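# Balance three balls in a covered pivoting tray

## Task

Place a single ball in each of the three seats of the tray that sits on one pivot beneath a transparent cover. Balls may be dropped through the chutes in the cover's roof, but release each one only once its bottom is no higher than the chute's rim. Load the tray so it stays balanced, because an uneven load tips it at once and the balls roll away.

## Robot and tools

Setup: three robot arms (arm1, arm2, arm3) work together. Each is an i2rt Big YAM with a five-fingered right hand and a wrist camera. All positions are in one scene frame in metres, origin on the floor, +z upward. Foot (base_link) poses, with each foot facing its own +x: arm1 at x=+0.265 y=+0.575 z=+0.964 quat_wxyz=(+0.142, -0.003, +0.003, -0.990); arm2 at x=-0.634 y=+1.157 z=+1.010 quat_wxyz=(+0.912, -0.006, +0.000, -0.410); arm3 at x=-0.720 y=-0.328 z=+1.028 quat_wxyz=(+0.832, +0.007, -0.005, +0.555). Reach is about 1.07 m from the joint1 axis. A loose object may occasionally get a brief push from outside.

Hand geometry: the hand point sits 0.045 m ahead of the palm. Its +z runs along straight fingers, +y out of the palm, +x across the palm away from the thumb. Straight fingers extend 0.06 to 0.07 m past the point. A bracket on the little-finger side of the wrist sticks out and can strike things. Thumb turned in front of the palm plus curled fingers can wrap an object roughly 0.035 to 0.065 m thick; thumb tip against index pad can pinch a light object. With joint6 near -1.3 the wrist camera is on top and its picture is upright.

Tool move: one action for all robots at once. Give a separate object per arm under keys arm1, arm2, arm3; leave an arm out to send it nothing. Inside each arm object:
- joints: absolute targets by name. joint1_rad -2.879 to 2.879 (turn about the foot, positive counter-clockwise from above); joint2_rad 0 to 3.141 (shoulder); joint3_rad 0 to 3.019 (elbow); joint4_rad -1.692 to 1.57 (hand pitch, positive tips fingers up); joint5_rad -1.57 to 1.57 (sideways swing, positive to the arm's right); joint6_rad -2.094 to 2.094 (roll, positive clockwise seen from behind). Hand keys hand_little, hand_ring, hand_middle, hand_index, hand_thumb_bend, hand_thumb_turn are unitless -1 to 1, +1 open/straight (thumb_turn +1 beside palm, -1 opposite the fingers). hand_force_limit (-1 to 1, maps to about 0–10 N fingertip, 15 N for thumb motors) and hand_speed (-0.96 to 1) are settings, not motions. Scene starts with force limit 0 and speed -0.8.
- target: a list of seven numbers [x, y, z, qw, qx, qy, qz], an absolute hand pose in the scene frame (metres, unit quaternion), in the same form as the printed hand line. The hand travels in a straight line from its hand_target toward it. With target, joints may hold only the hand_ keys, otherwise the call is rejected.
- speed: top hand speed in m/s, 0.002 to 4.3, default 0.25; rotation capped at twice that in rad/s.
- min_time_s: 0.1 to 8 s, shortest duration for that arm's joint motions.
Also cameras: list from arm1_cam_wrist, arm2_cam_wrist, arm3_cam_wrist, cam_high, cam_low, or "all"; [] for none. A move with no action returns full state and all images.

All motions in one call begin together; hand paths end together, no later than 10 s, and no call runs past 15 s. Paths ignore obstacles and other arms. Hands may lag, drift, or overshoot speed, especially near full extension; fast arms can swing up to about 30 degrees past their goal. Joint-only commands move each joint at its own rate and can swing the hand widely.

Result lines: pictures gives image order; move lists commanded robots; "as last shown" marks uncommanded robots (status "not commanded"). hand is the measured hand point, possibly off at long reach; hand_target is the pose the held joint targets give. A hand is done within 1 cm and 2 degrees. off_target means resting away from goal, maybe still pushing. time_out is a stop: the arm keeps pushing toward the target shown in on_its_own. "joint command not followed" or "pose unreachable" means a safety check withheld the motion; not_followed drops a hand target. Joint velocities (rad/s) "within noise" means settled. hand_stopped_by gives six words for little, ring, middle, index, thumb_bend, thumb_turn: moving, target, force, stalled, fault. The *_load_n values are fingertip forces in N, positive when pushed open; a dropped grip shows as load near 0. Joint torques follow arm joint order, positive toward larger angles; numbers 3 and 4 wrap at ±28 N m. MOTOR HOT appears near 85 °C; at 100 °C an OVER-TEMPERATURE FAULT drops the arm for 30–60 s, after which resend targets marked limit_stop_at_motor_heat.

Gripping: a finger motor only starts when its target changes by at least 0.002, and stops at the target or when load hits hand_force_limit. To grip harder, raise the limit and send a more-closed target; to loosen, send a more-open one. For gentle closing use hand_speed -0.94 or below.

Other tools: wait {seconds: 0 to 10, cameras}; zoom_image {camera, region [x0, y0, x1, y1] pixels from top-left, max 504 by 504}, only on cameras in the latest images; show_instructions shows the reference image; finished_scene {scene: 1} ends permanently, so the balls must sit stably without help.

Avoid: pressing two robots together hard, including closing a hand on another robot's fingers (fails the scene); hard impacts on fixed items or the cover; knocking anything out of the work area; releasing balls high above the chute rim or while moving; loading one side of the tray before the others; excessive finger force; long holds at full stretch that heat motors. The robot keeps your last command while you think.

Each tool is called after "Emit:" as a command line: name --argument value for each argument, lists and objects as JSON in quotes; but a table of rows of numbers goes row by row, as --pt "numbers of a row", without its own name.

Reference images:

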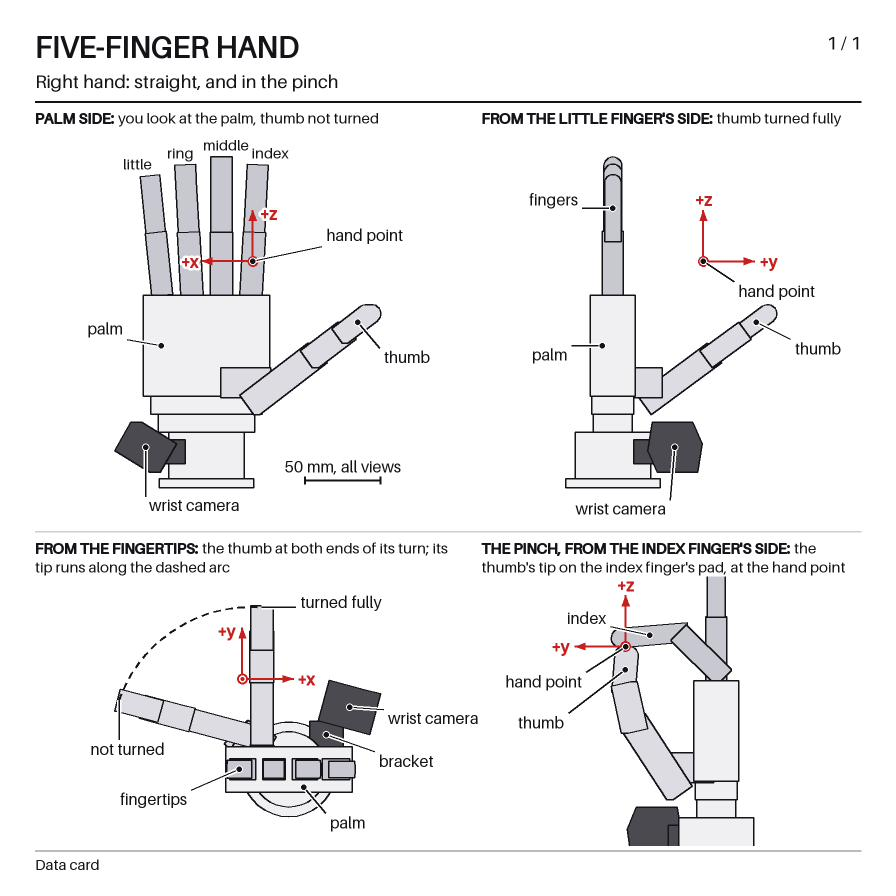

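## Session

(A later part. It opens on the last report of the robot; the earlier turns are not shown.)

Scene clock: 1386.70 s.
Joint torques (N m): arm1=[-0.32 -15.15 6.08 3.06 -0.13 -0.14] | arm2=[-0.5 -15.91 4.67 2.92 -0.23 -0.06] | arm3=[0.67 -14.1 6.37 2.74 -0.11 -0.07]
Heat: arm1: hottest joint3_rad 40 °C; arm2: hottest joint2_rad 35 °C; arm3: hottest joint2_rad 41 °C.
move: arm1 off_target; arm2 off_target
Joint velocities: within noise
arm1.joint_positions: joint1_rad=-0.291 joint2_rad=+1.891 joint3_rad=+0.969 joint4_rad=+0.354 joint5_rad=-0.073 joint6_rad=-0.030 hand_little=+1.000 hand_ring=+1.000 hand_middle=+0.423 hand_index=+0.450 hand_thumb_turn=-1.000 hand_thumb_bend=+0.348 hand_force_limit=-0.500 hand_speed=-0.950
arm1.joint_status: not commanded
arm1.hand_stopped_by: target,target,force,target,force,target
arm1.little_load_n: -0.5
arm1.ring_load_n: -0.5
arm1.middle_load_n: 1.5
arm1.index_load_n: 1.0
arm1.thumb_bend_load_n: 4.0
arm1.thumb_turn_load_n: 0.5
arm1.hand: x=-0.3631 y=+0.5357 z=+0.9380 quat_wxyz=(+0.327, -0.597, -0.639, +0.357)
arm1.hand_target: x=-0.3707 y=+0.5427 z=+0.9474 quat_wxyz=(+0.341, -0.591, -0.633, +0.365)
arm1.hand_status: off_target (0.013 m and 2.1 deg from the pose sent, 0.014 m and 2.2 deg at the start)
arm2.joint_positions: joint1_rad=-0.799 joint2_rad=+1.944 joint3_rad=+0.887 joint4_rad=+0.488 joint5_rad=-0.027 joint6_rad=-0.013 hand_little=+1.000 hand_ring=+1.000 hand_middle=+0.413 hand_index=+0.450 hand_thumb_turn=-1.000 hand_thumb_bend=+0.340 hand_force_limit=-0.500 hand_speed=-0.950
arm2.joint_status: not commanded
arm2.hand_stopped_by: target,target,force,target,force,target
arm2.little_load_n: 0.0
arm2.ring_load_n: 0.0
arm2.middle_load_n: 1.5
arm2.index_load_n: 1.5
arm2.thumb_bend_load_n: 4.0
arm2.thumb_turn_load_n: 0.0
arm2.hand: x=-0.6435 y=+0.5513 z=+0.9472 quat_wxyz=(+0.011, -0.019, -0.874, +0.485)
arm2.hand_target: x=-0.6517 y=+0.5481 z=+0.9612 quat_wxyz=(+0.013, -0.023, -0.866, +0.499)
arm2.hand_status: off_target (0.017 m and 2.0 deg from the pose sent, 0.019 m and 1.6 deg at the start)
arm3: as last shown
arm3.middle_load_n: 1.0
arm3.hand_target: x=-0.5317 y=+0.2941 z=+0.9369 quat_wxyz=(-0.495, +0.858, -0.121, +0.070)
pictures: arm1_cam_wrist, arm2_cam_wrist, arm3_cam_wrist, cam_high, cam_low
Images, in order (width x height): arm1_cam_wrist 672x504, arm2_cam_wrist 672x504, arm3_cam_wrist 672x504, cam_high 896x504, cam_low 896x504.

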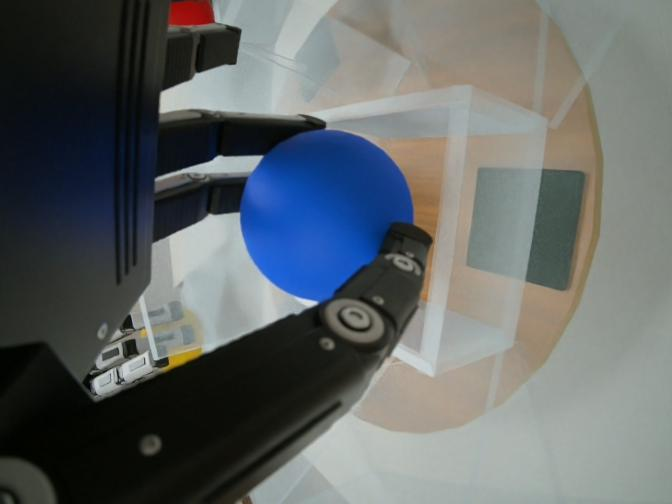

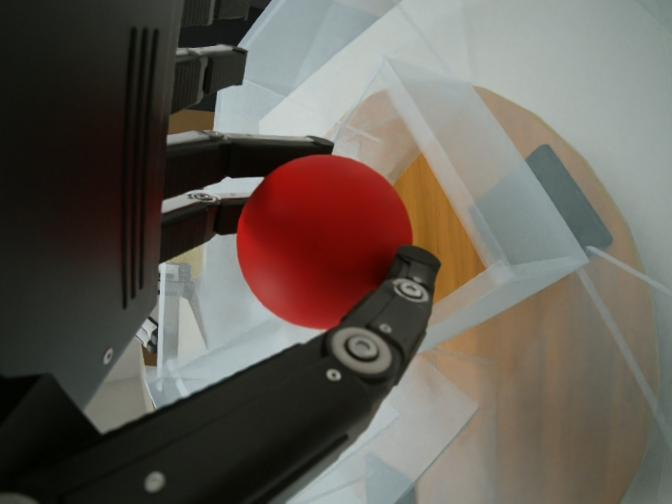

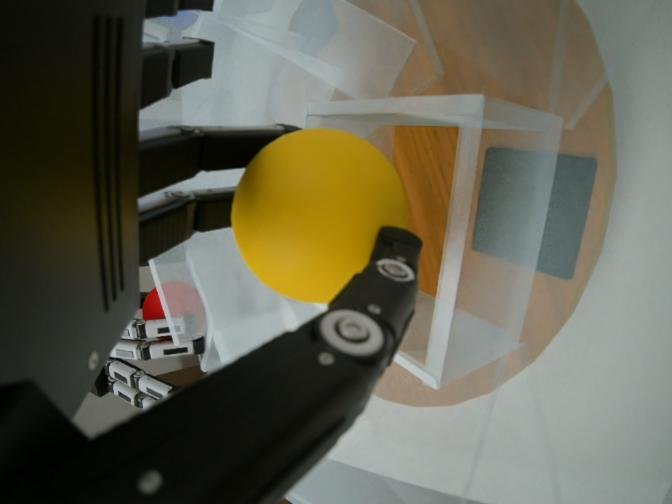

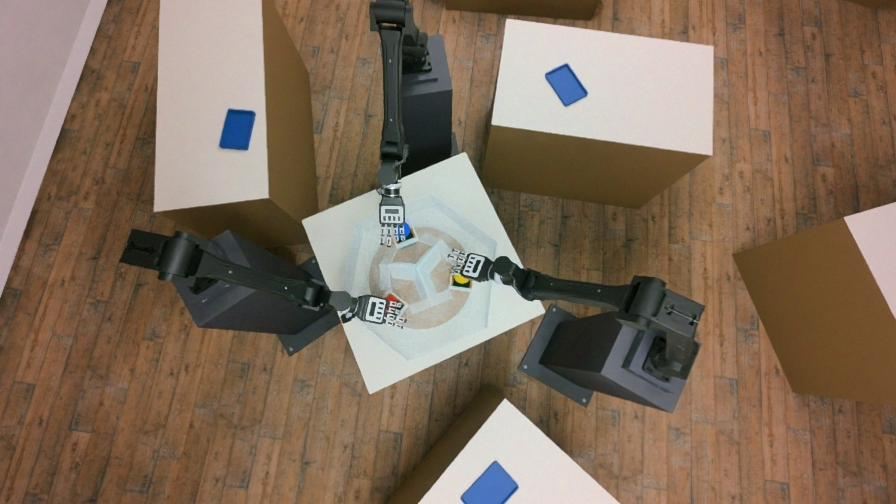

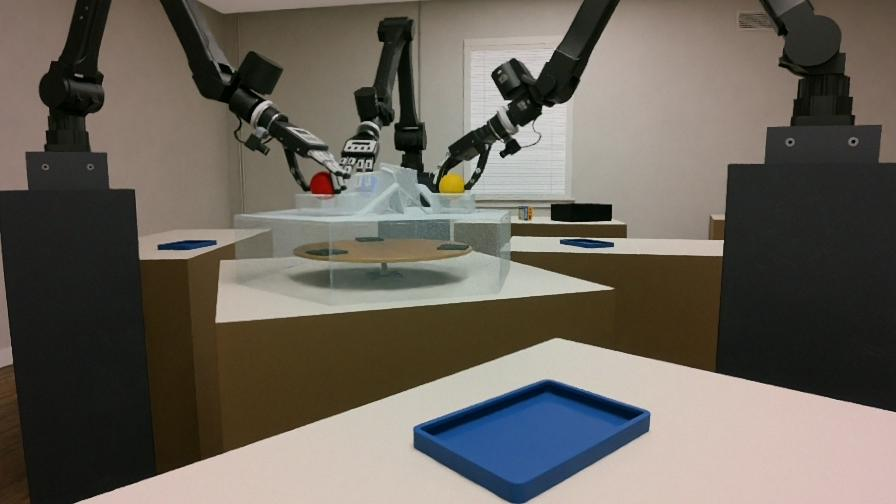

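Emit:
move --arm2 '{"target": [-0.6575, 0.541, 0.961, -0.0131, 0.0227, 0.8658, -0.4999], "speed": 0.08}' --cameras '["all"]'

Emit:
zoom_image --camera "cam_low" --region '[280, 150, 360, 220]'

Emit:
zoom_image --camera "cam_high" --region '[370, 280, 420, 330]'

Emit:
zoom_image --camera "arm2_cam_wrist" --region '[340, 30, 600, 370]'

Emit:
zoom_image --camera "arm1_cam_wrist" --region '[300, 60, 560, 400]'

Scene clock: 1481.33 s.
Joint torques (N m): arm1=[-0.73 -14.8 6.08 3.32 -0.12 -0.13] | arm2=[-0.67 -15.09 6.67 2.55 -0.17 -0.1] | arm3=[0.62 -14.15 6.38 2.74 -0.11 -0.07]
Heat: arm1: hottest joint3_rad 39 °C; arm2: hottest joint2_rad 35 °C; arm3: hottest joint2_rad 41 °C.
move: arm2 off_target
Joint velocities: within noise
arm1, arm3: as last shown
arm1.little_load_n: 0.0
arm1.ring_load_n: 0.0
arm2.joint_positions: joint1_rad=-0.807 joint2_rad=+1.944 joint3_rad=+0.887 joint4_rad=+0.488 joint5_rad=-0.045 joint6_rad=-0.013 hand_little=+1.000 hand_ring=+1.000 hand_middle=+0.413 hand_index=+0.450 hand_thumb_turn=-1.000 hand_thumb_bend=+0.340 hand_force_limit=-0.500 hand_speed=-0.950
arm2.joint_status: not commanded
arm2.hand_stopped_by: target,target,force,target,force,target
arm2.little_load_n: 0.0
arm2.ring_load_n: 0.0
arm2.middle_load_n: 1.5
arm2.index_load_n: 1.0
arm2.thumb_bend_load_n: 4.0
arm2.thumb_turn_load_n: 0.0
arm2.hand: x=-0.6445 y=+0.5517 z=+0.9476 quat_wxyz=(+0.005, -0.018, -0.874, +0.485)
arm2.hand_target: x=-0.6555 y=+0.5412 z=+0.9611 quat_wxyz=(+0.010, -0.021, -0.866, +0.500)
arm2.hand_status: off_target (0.021 m and 2.2 deg from the pose sent, 0.022 m and 2.0 deg at the start)
arm3.middle_load_n: 1.5
pictures: arm1_cam_wrist, arm2_cam_wrist, arm3_cam_wrist, cam_high, cam_low
Images, in order (width x height): arm1_cam_wrist 672x504, arm2_cam_wrist 672x504, arm3_cam_wrist 672x504, cam_high 896x504, cam_low 896x504.

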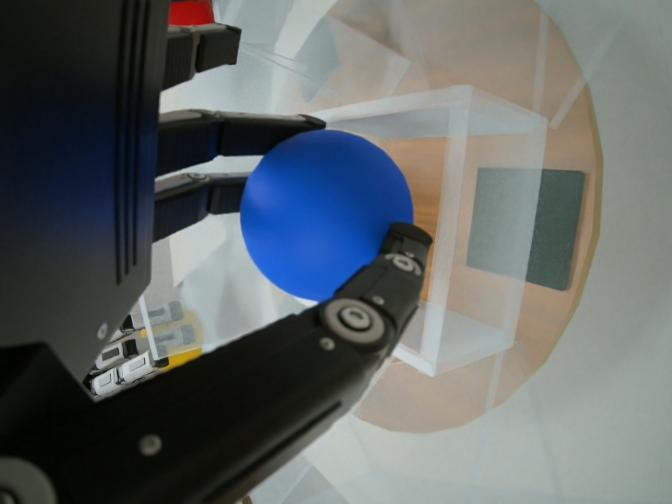

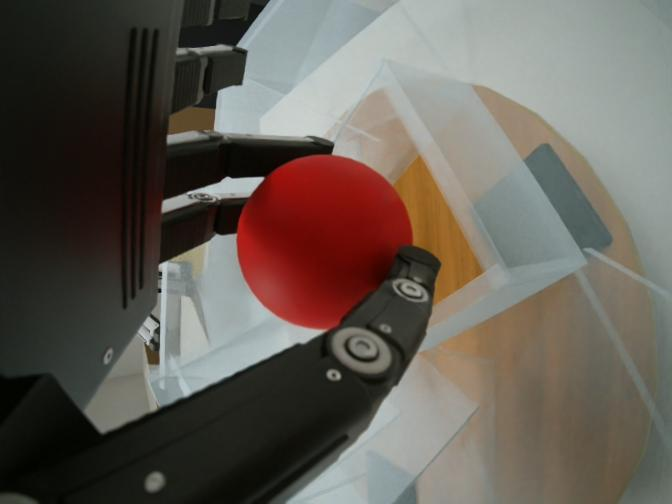

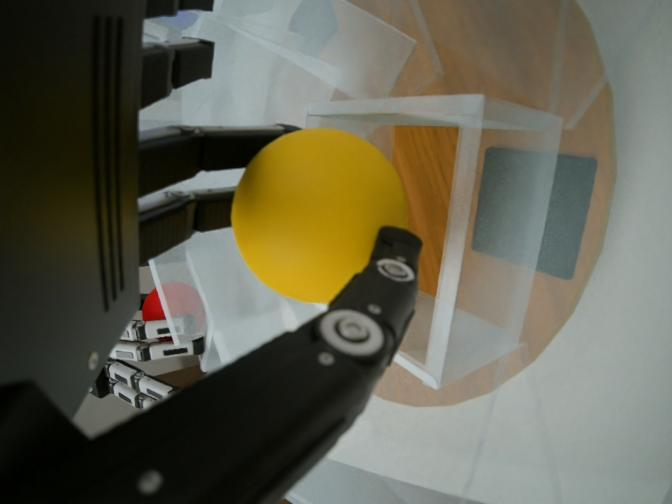

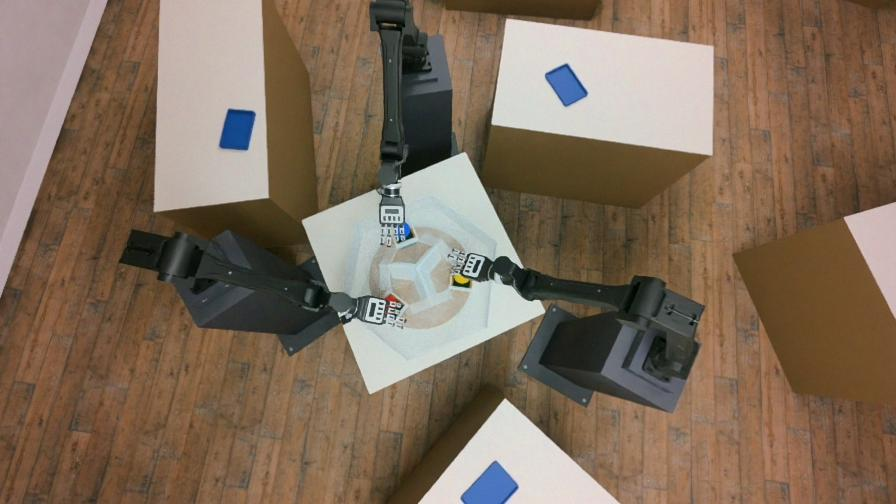

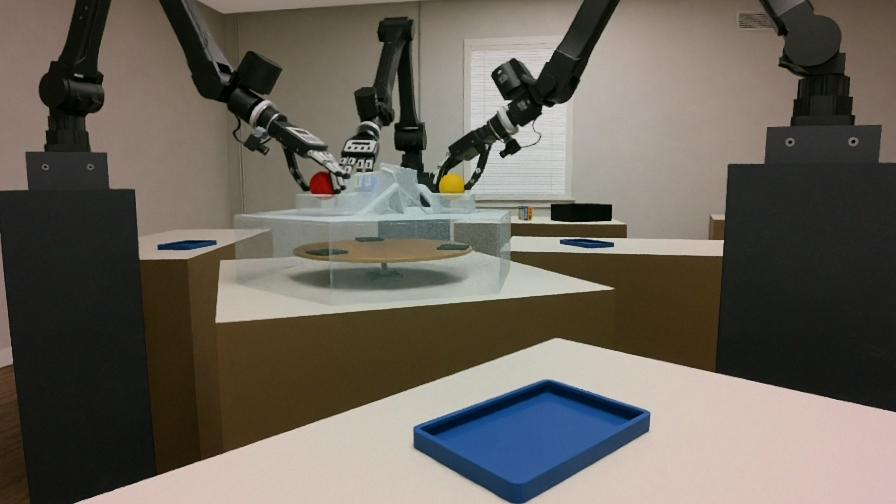

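Scaled by 6.300 from the camera's image (finer frame: 1280x720).

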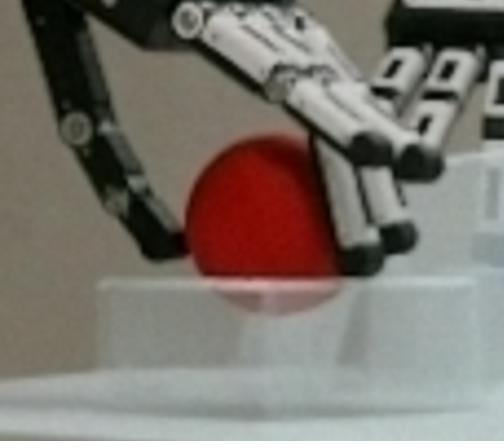

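Scaled by 10.080 from the camera's image (finer frame: 1280x720).

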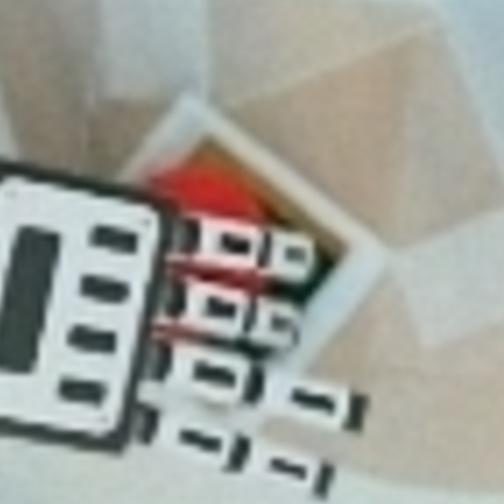

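Scaled by 1.482 from the camera's image (finer frame: 960x720).

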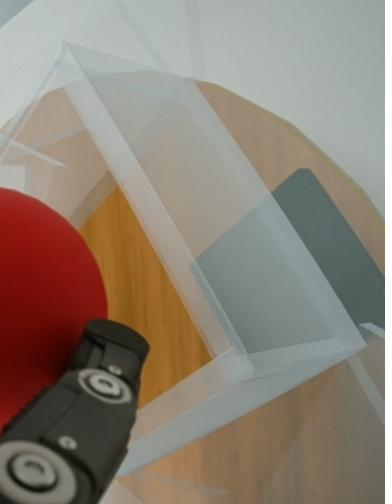

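Scaled by 1.482 from the camera's image (finer frame: 960x720).

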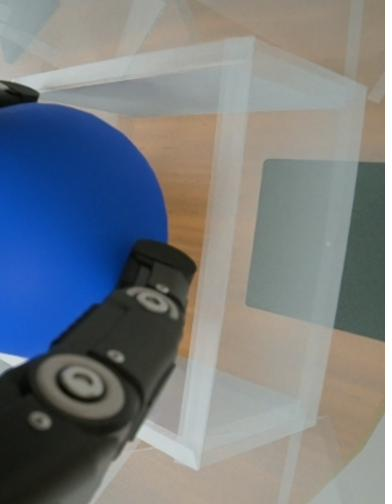

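Emit:
move --arm2 '{"target": [-0.6595, 0.535, 0.962, -0.0131, 0.0227, 0.8658, -0.4999], "speed": 0.08}' --cameras '["arm2_cam_wrist", "cam_high", "cam_low"]'

Emit:
zoom_image --camera "cam_low" --region '[280, 150, 360, 220]'

Emit:
zoom_image --camera "cam_high" --region '[370, 280, 420, 330]'

Scene clock: 1497.43 s.
Joint torques (N m): arm1=[-0.26 -15.62 6.2 3.21 -0.09 -0.15] | arm2=[-0.67 -14.62 8.31 2.04 0.02 -0.11] | arm3=[0.62 -14.15 6.37 2.74 -0.11 -0.07]
Heat: arm1: hottest joint3_rad 39 °C; arm2: hottest joint2_rad 35 °C; arm3: hottest joint2_rad 41 °C.
move: arm2 off_target
Joint velocities: within noise
arm1, arm3: as last shown
arm2.joint_positions: joint1_rad=-0.810 joint2_rad=+1.944 joint3_rad=+0.887 joint4_rad=+0.488 joint5_rad=-0.045 joint6_rad=-0.013 hand_little=+1.000 hand_ring=+1.000 hand_middle=+0.413 hand_index=+0.450 hand_thumb_turn=-1.000 hand_thumb_bend=+0.340 hand_force_limit=-0.500 hand_speed=-0.950
arm2.joint_status: not commanded
arm2.hand_stopped_by: target,target,force,target,force,target
arm2.little_load_n: 0.0
arm2.ring_load_n: -0.5
arm2.middle_load_n: 1.5
arm2.index_load_n: 1.0
arm2.thumb_bend_load_n: 4.0
arm2.thumb_turn_load_n: 0.0
arm2.hand: x=-0.6464 y=+0.5517 z=+0.9476 quat_wxyz=(+0.005, -0.019, -0.874, +0.485)
arm2.hand_target: x=-0.6594 y=+0.5355 z=+0.9622 quat_wxyz=(+0.013, -0.023, -0.866, +0.500)
arm2.hand_status: off_target (0.026 m and 2.2 deg from the pose sent, 0.027 m and 2.2 deg at the start)
arm3.ring_load_n: -0.5
Images, in order (width x height): arm2_cam_wrist 672x504, cam_high 896x504, cam_low 896x504.

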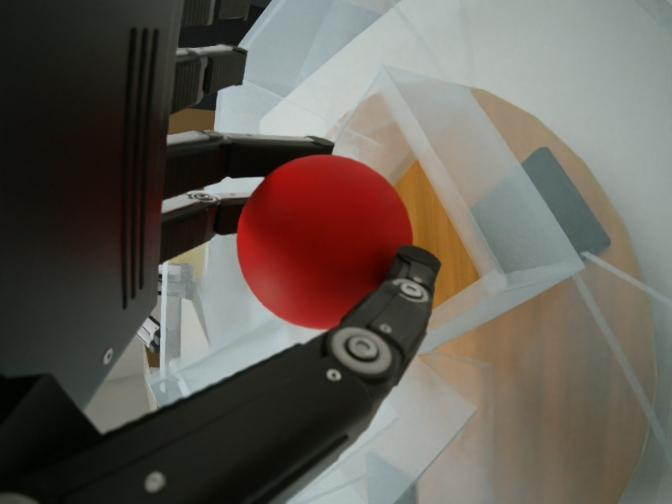

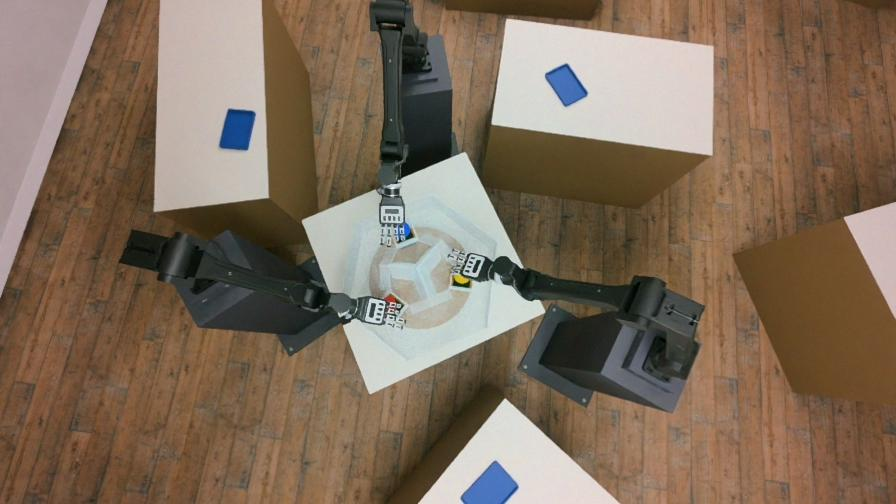

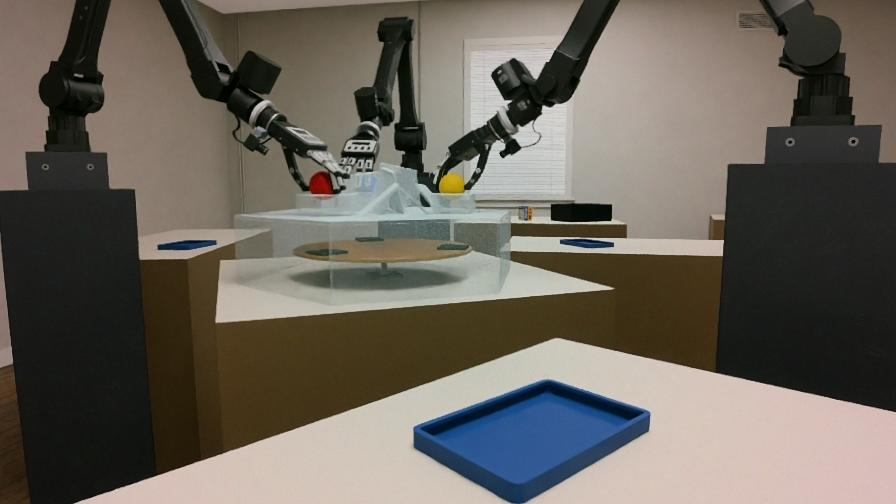

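Scaled by 6.300 from the camera's image (finer frame: 1280x720).

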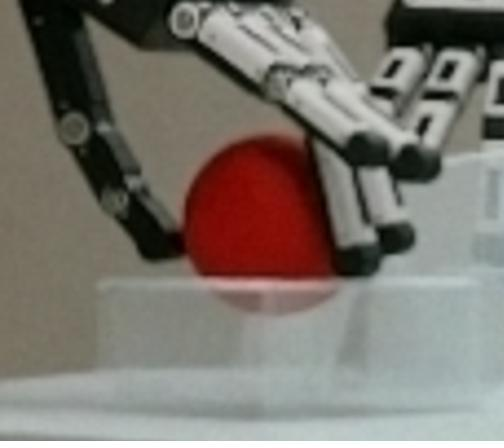

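Scaled by 10.080 from the camera's image (finer frame: 1280x720).

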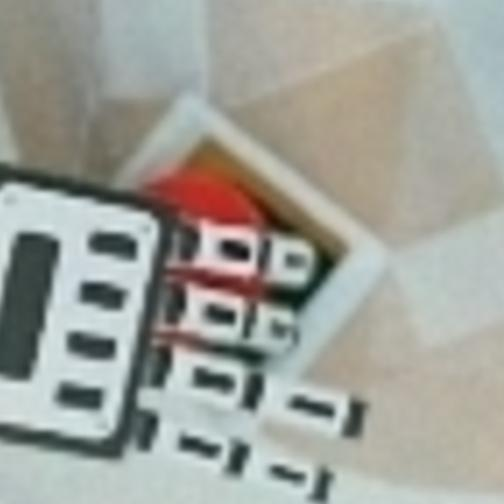

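Emit:
move --arm2 '{"target": [-0.6415, 0.530, 0.985, -0.0131, 0.0227, 0.8658, -0.4999], "speed": 0.1}' --cameras '[]'

Emit:
move --arm2 '{"target": [-0.6415, 0.5345, 0.951, -0.0131, 0.0227, 0.8658, -0.4999], "speed": 0.08}' --cameras '["arm2_cam_wrist", "cam_high", "cam_low"]'

Emit:
zoom_image --camera "cam_low" --region '[280, 150, 360, 220]'

Emit:
zoom_image --camera "cam_high" --region '[370, 280, 420, 330]'

Scene clock: 1508.70 s.
Joint torques (N m): arm1=[-0.03 -15.33 6.02 2.99 -0.1 -0.19] | arm2=[1.55 -16.03 9.47 2 0.12 0.05] | arm3=[0.62 -14.1 6.37 2.76 -0.1 -0.07]
Heat: arm1: hottest joint3_rad 39 °C; arm2: hottest joint2_rad 35 °C; arm3: hottest joint2_rad 41 °C.
move: arm2 off_target
Joint velocities: within noise
arm1, arm3: as last shown
arm1.thumb_bend_load_n: 3.5
arm2.joint_positions: joint1_rad=-0.809 joint2_rad=+1.915 joint3_rad=+0.889 joint4_rad=+0.426 joint5_rad=-0.008 joint6_rad=-0.013 hand_little=+1.000 hand_ring=+1.000 hand_middle=+0.413 hand_index=+0.450 hand_thumb_turn=-1.000 hand_thumb_bend=+0.340 hand_force_limit=-0.500 hand_speed=-0.950
arm2.joint_status: not commanded
arm2.hand_stopped_by: target,target,force,target,force,target
arm2.little_load_n: 0.0
arm2.ring_load_n: 0.0
arm2.middle_load_n: 1.0
arm2.index_load_n: 1.0
arm2.thumb_bend_load_n: 4.0
arm2.thumb_turn_load_n: 0.0
arm2.hand: x=-0.6522 y=+0.5568 z=+0.9527 quat_wxyz=(+0.021, -0.027, -0.881, +0.471)
arm2.hand_target: x=-0.6440 y=+0.5311 z=+0.9852 quat_wxyz=(+0.017, -0.025, -0.866, +0.500)
arm2.hand_status: off_target (0.043 m and 3.9 deg from the pose sent, 0.044 m and 2.2 deg at the start)
arm3.ring_load_n: 0.0

Scene clock: 1509.73 s.
Joint torques (N m): arm1=[-1.26 -15.56 6.01 3.03 -0.11 -0.12] | arm2=[1.67 -13.22 7.76 3.03 -0.17 0.05] | arm3=[0.62 -14.1 6.37 2.74 -0.11 -0.07]
Heat: arm1: hottest joint3_rad 39 °C; arm2: hottest joint2_rad 35 °C; arm3: hottest joint2_rad 41 °C.
move: arm2 off_target
Joint velocities: within noise
arm1, arm3: as last shown
arm1.thumb_bend_load_n: 4.0
arm2.joint_positions: joint1_rad=-0.805 joint2_rad=+1.947 joint3_rad=+0.889 joint4_rad=+0.494 joint5_rad=-0.008 joint6_rad=-0.013 hand_little=+1.000 hand_ring=+1.000 hand_middle=+0.413 hand_index=+0.450 hand_thumb_turn=-1.000 hand_thumb_bend=+0.340 hand_force_limit=-0.500 hand_speed=-0.950
arm2.joint_status: not commanded
arm2.hand_stopped_by: target,target,force,target,force,target
arm2.little_load_n: 0.0
arm2.ring_load_n: 0.0
arm2.middle_load_n: 1.5
arm2.index_load_n: 1.5
arm2.thumb_bend_load_n: 4.0
arm2.thumb_turn_load_n: 0.0
arm2.hand: x=-0.6509 y=+0.5497 z=+0.9469 quat_wxyz=(+0.021, -0.026, -0.873, +0.487)
arm2.hand_target: x=-0.6406 y=+0.5353 z=+0.9515 quat_wxyz=(+0.013, -0.022, -0.866, +0.500)
arm2.hand_status: off_target (0.018 m and 1.9 deg from the pose sent, 0.025 m and 3.9 deg at the start)
Images, in order (width x height): arm2_cam_wrist 672x504, cam_high 896x504, cam_low 896x504.

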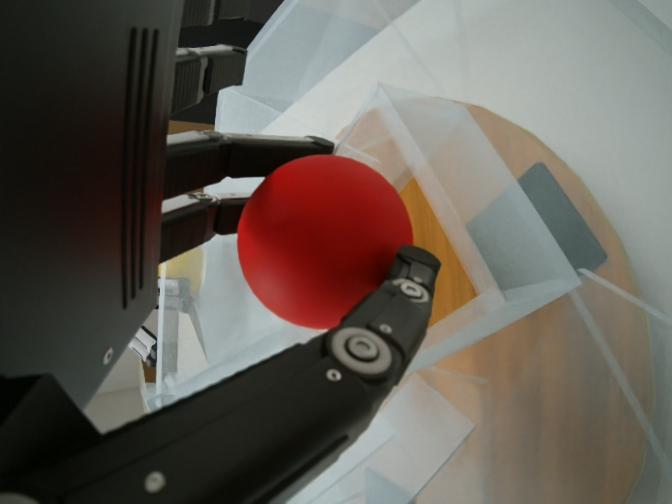

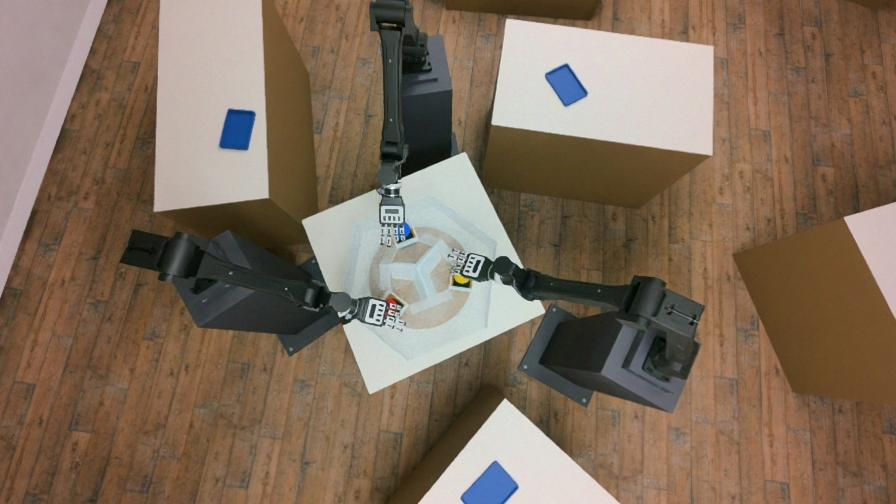

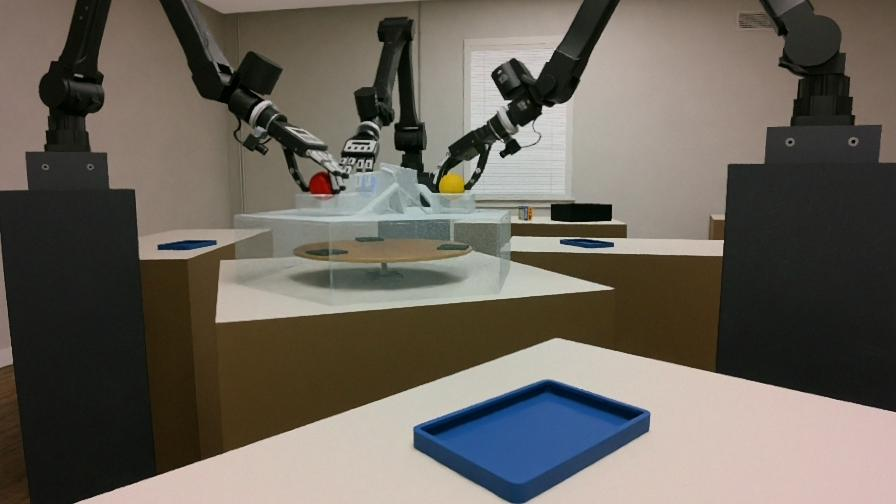

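Scaled by 6.300 from the camera's image (finer frame: 1280x720).

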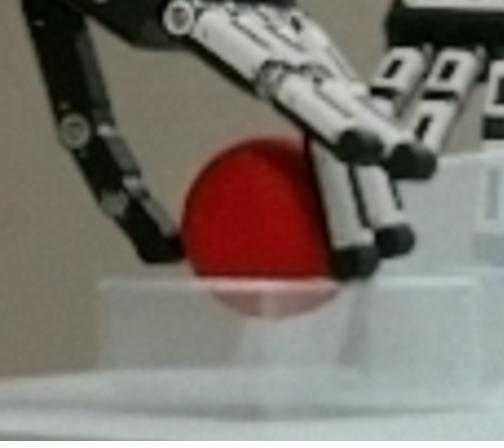

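Scaled by 10.080 from the camera's image (finer frame: 1280x720).

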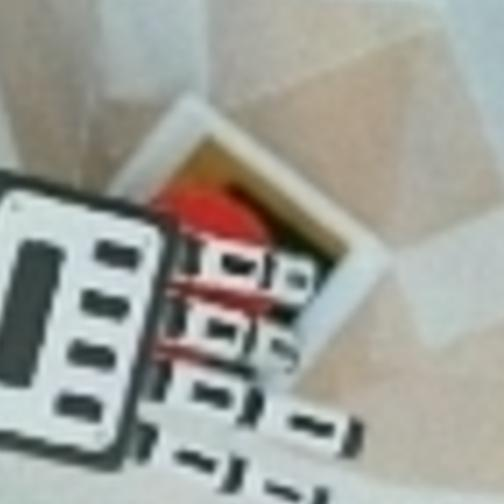

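Emit:
move --arm2 '{"target": [-0.6410, 0.525, 0.990, -0.0131, 0.0227, 0.8658, -0.4999], "speed": 0.1}' --cameras '[]'

Emit:
move --arm2 '{"target": [-0.6410, 0.5285, 0.951, -0.0131, 0.0227, 0.8658, -0.4999], "speed": 0.08}' --cameras '["arm2_cam_wrist", "cam_high", "cam_low"]'

Emit:
zoom_image --camera "cam_low" --region '[280, 150, 360, 220]'

Emit:
zoom_image --camera "cam_high" --region '[370, 280, 420, 330]'

Scene clock: 1537.73 s.
Joint torques (N m): arm1=[-0.62 -15.03 6.28 3.18 -0.09 -0.11] | arm2=[1.61 -15.91 9.65 1.95 -0.12 0.06] | arm3=[0.67 -14.1 6.38 2.74 -0.11 -0.07]
Heat: arm1: hottest joint3_rad 39 °C; arm2: hottest joint3_rad 36 °C; arm3: hottest joint2_rad 41 °C.
move: arm2 off_target
Joint velocities: within noise
arm1, arm3: as last shown
arm2.joint_positions: joint1_rad=-0.804 joint2_rad=+1.910 joint3_rad=+0.906 joint4_rad=+0.408 joint5_rad=-0.008 joint6_rad=-0.013 hand_little=+1.000 hand_ring=+1.000 hand_middle=+0.413 hand_index=+0.450 hand_thumb_turn=-1.000 hand_thumb_bend=+0.340 hand_force_limit=-0.500 hand_speed=-0.950
arm2.joint_status: not commanded
arm2.hand_stopped_by: target,target,force,target,force,target
arm2.little_load_n: 0.0
arm2.ring_load_n: 0.0
arm2.middle_load_n: 1.5
arm2.index_load_n: 1.5
arm2.thumb_bend_load_n: 4.0
arm2.thumb_turn_load_n: 0.0
arm2.hand: x=-0.6498 y=+0.5508 z=+0.9585 quat_wxyz=(+0.020, -0.025, -0.881, +0.473)
arm2.hand_target: x=-0.6404 y=+0.5257 z=+0.9905 quat_wxyz=(+0.013, -0.022, -0.865, +0.501)
arm2.hand_status: off_target (0.042 m and 3.7 deg from the pose sent, 0.051 m and 1.9 deg at the start)
arm3.ring_load_n: -0.5
arm3.thumb_turn_load_n: 0.5

Scene clock: 1538.73 s.
Joint torques (N m): arm1=[-0.97 -15.27 6.11 3.23 -0.16 -0.12] | arm2=[1.49 -13.45 7.91 3.06 -0.1 0.06] | arm3=[0.62 -14.15 6.38 2.74 -0.11 -0.07]
Heat: arm1: hottest joint3_rad 39 °C; arm2: hottest joint3_rad 36 °C; arm3: hottest joint2_rad 41 °C.
move: arm2 off_target
Joint velocities: within noise
arm1, arm3: as last shown
arm1.thumb_turn_load_n: 0.0
arm2.joint_positions: joint1_rad=-0.805 joint2_rad=+1.957 joint3_rad=+0.906 joint4_rad=+0.485 joint5_rad=-0.008 joint6_rad=-0.013 hand_little=+1.000 hand_ring=+1.000 hand_middle=+0.413 hand_index=+0.450 hand_thumb_turn=-1.000 hand_thumb_bend=+0.340 hand_force_limit=-0.500 hand_speed=-0.950
arm2.joint_status: not commanded
arm2.hand_stopped_by: target,target,force,target,force,target
arm2.little_load_n: 0.0
arm2.ring_load_n: 0.0
arm2.middle_load_n: 1.5
arm2.index_load_n: 1.5
arm2.thumb_bend_load_n: 4.0
arm2.thumb_turn_load_n: 0.0
arm2.hand: x=-0.6513 y=+0.5448 z=+0.9454 quat_wxyz=(+0.020, -0.026, -0.874, +0.485)
arm2.hand_target: x=-0.6418 y=+0.5298 z=+0.9506 quat_wxyz=(+0.013, -0.023, -0.866, +0.499)
arm2.hand_status: off_target (0.020 m and 2.1 deg from the pose sent, 0.025 m and 3.7 deg at the start)
arm3.ring_load_n: 0.0
arm3.thumb_turn_load_n: 0.0
Images, in order (width x height): arm2_cam_wrist 672x504, cam_high 896x504, cam_low 896x504.

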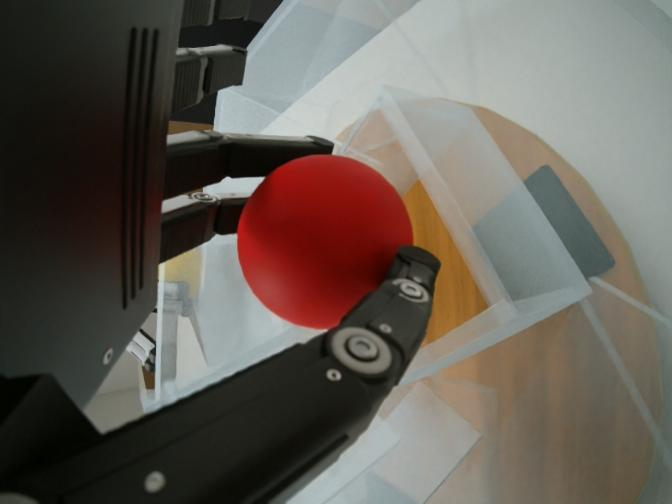

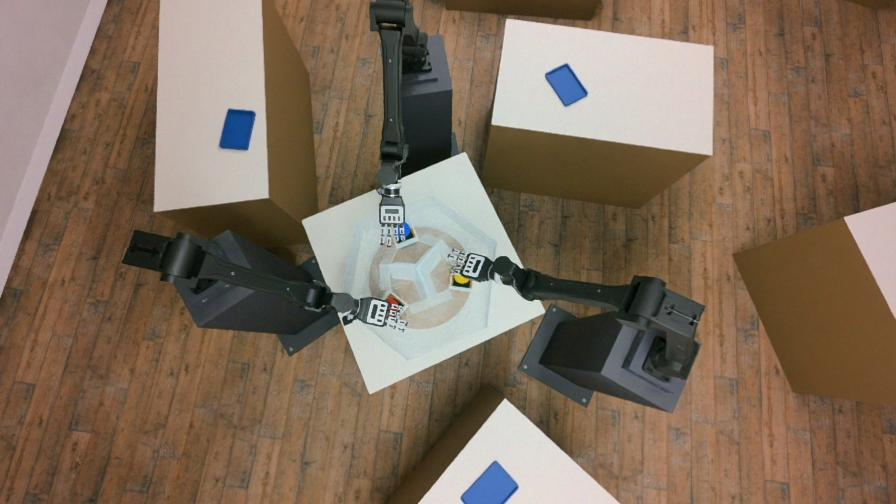

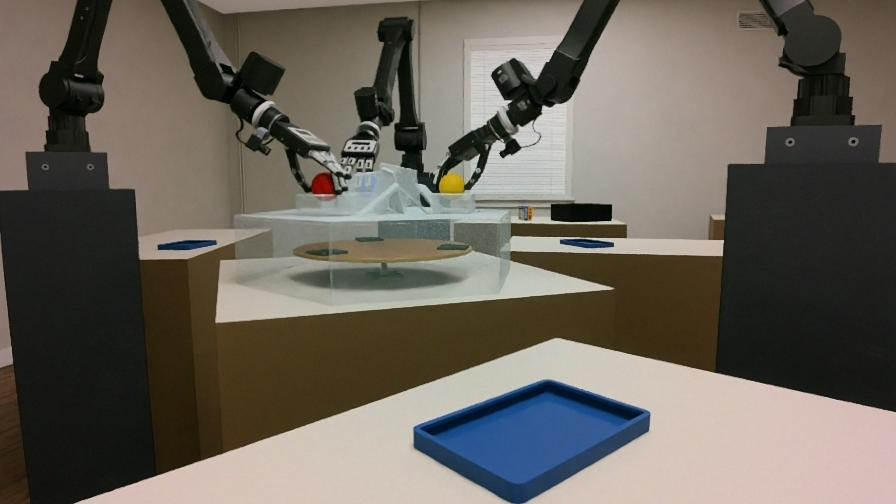

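Scaled by 6.300 from the camera's image (finer frame: 1280x720).

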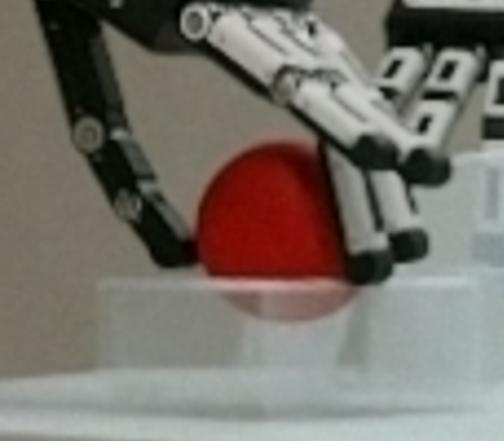

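Scaled by 10.080 from the camera's image (finer frame: 1280x720).

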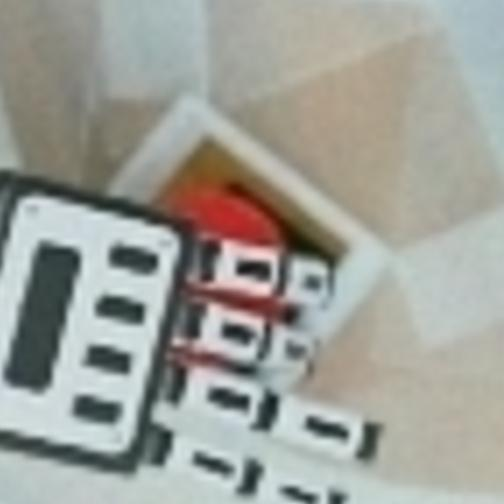

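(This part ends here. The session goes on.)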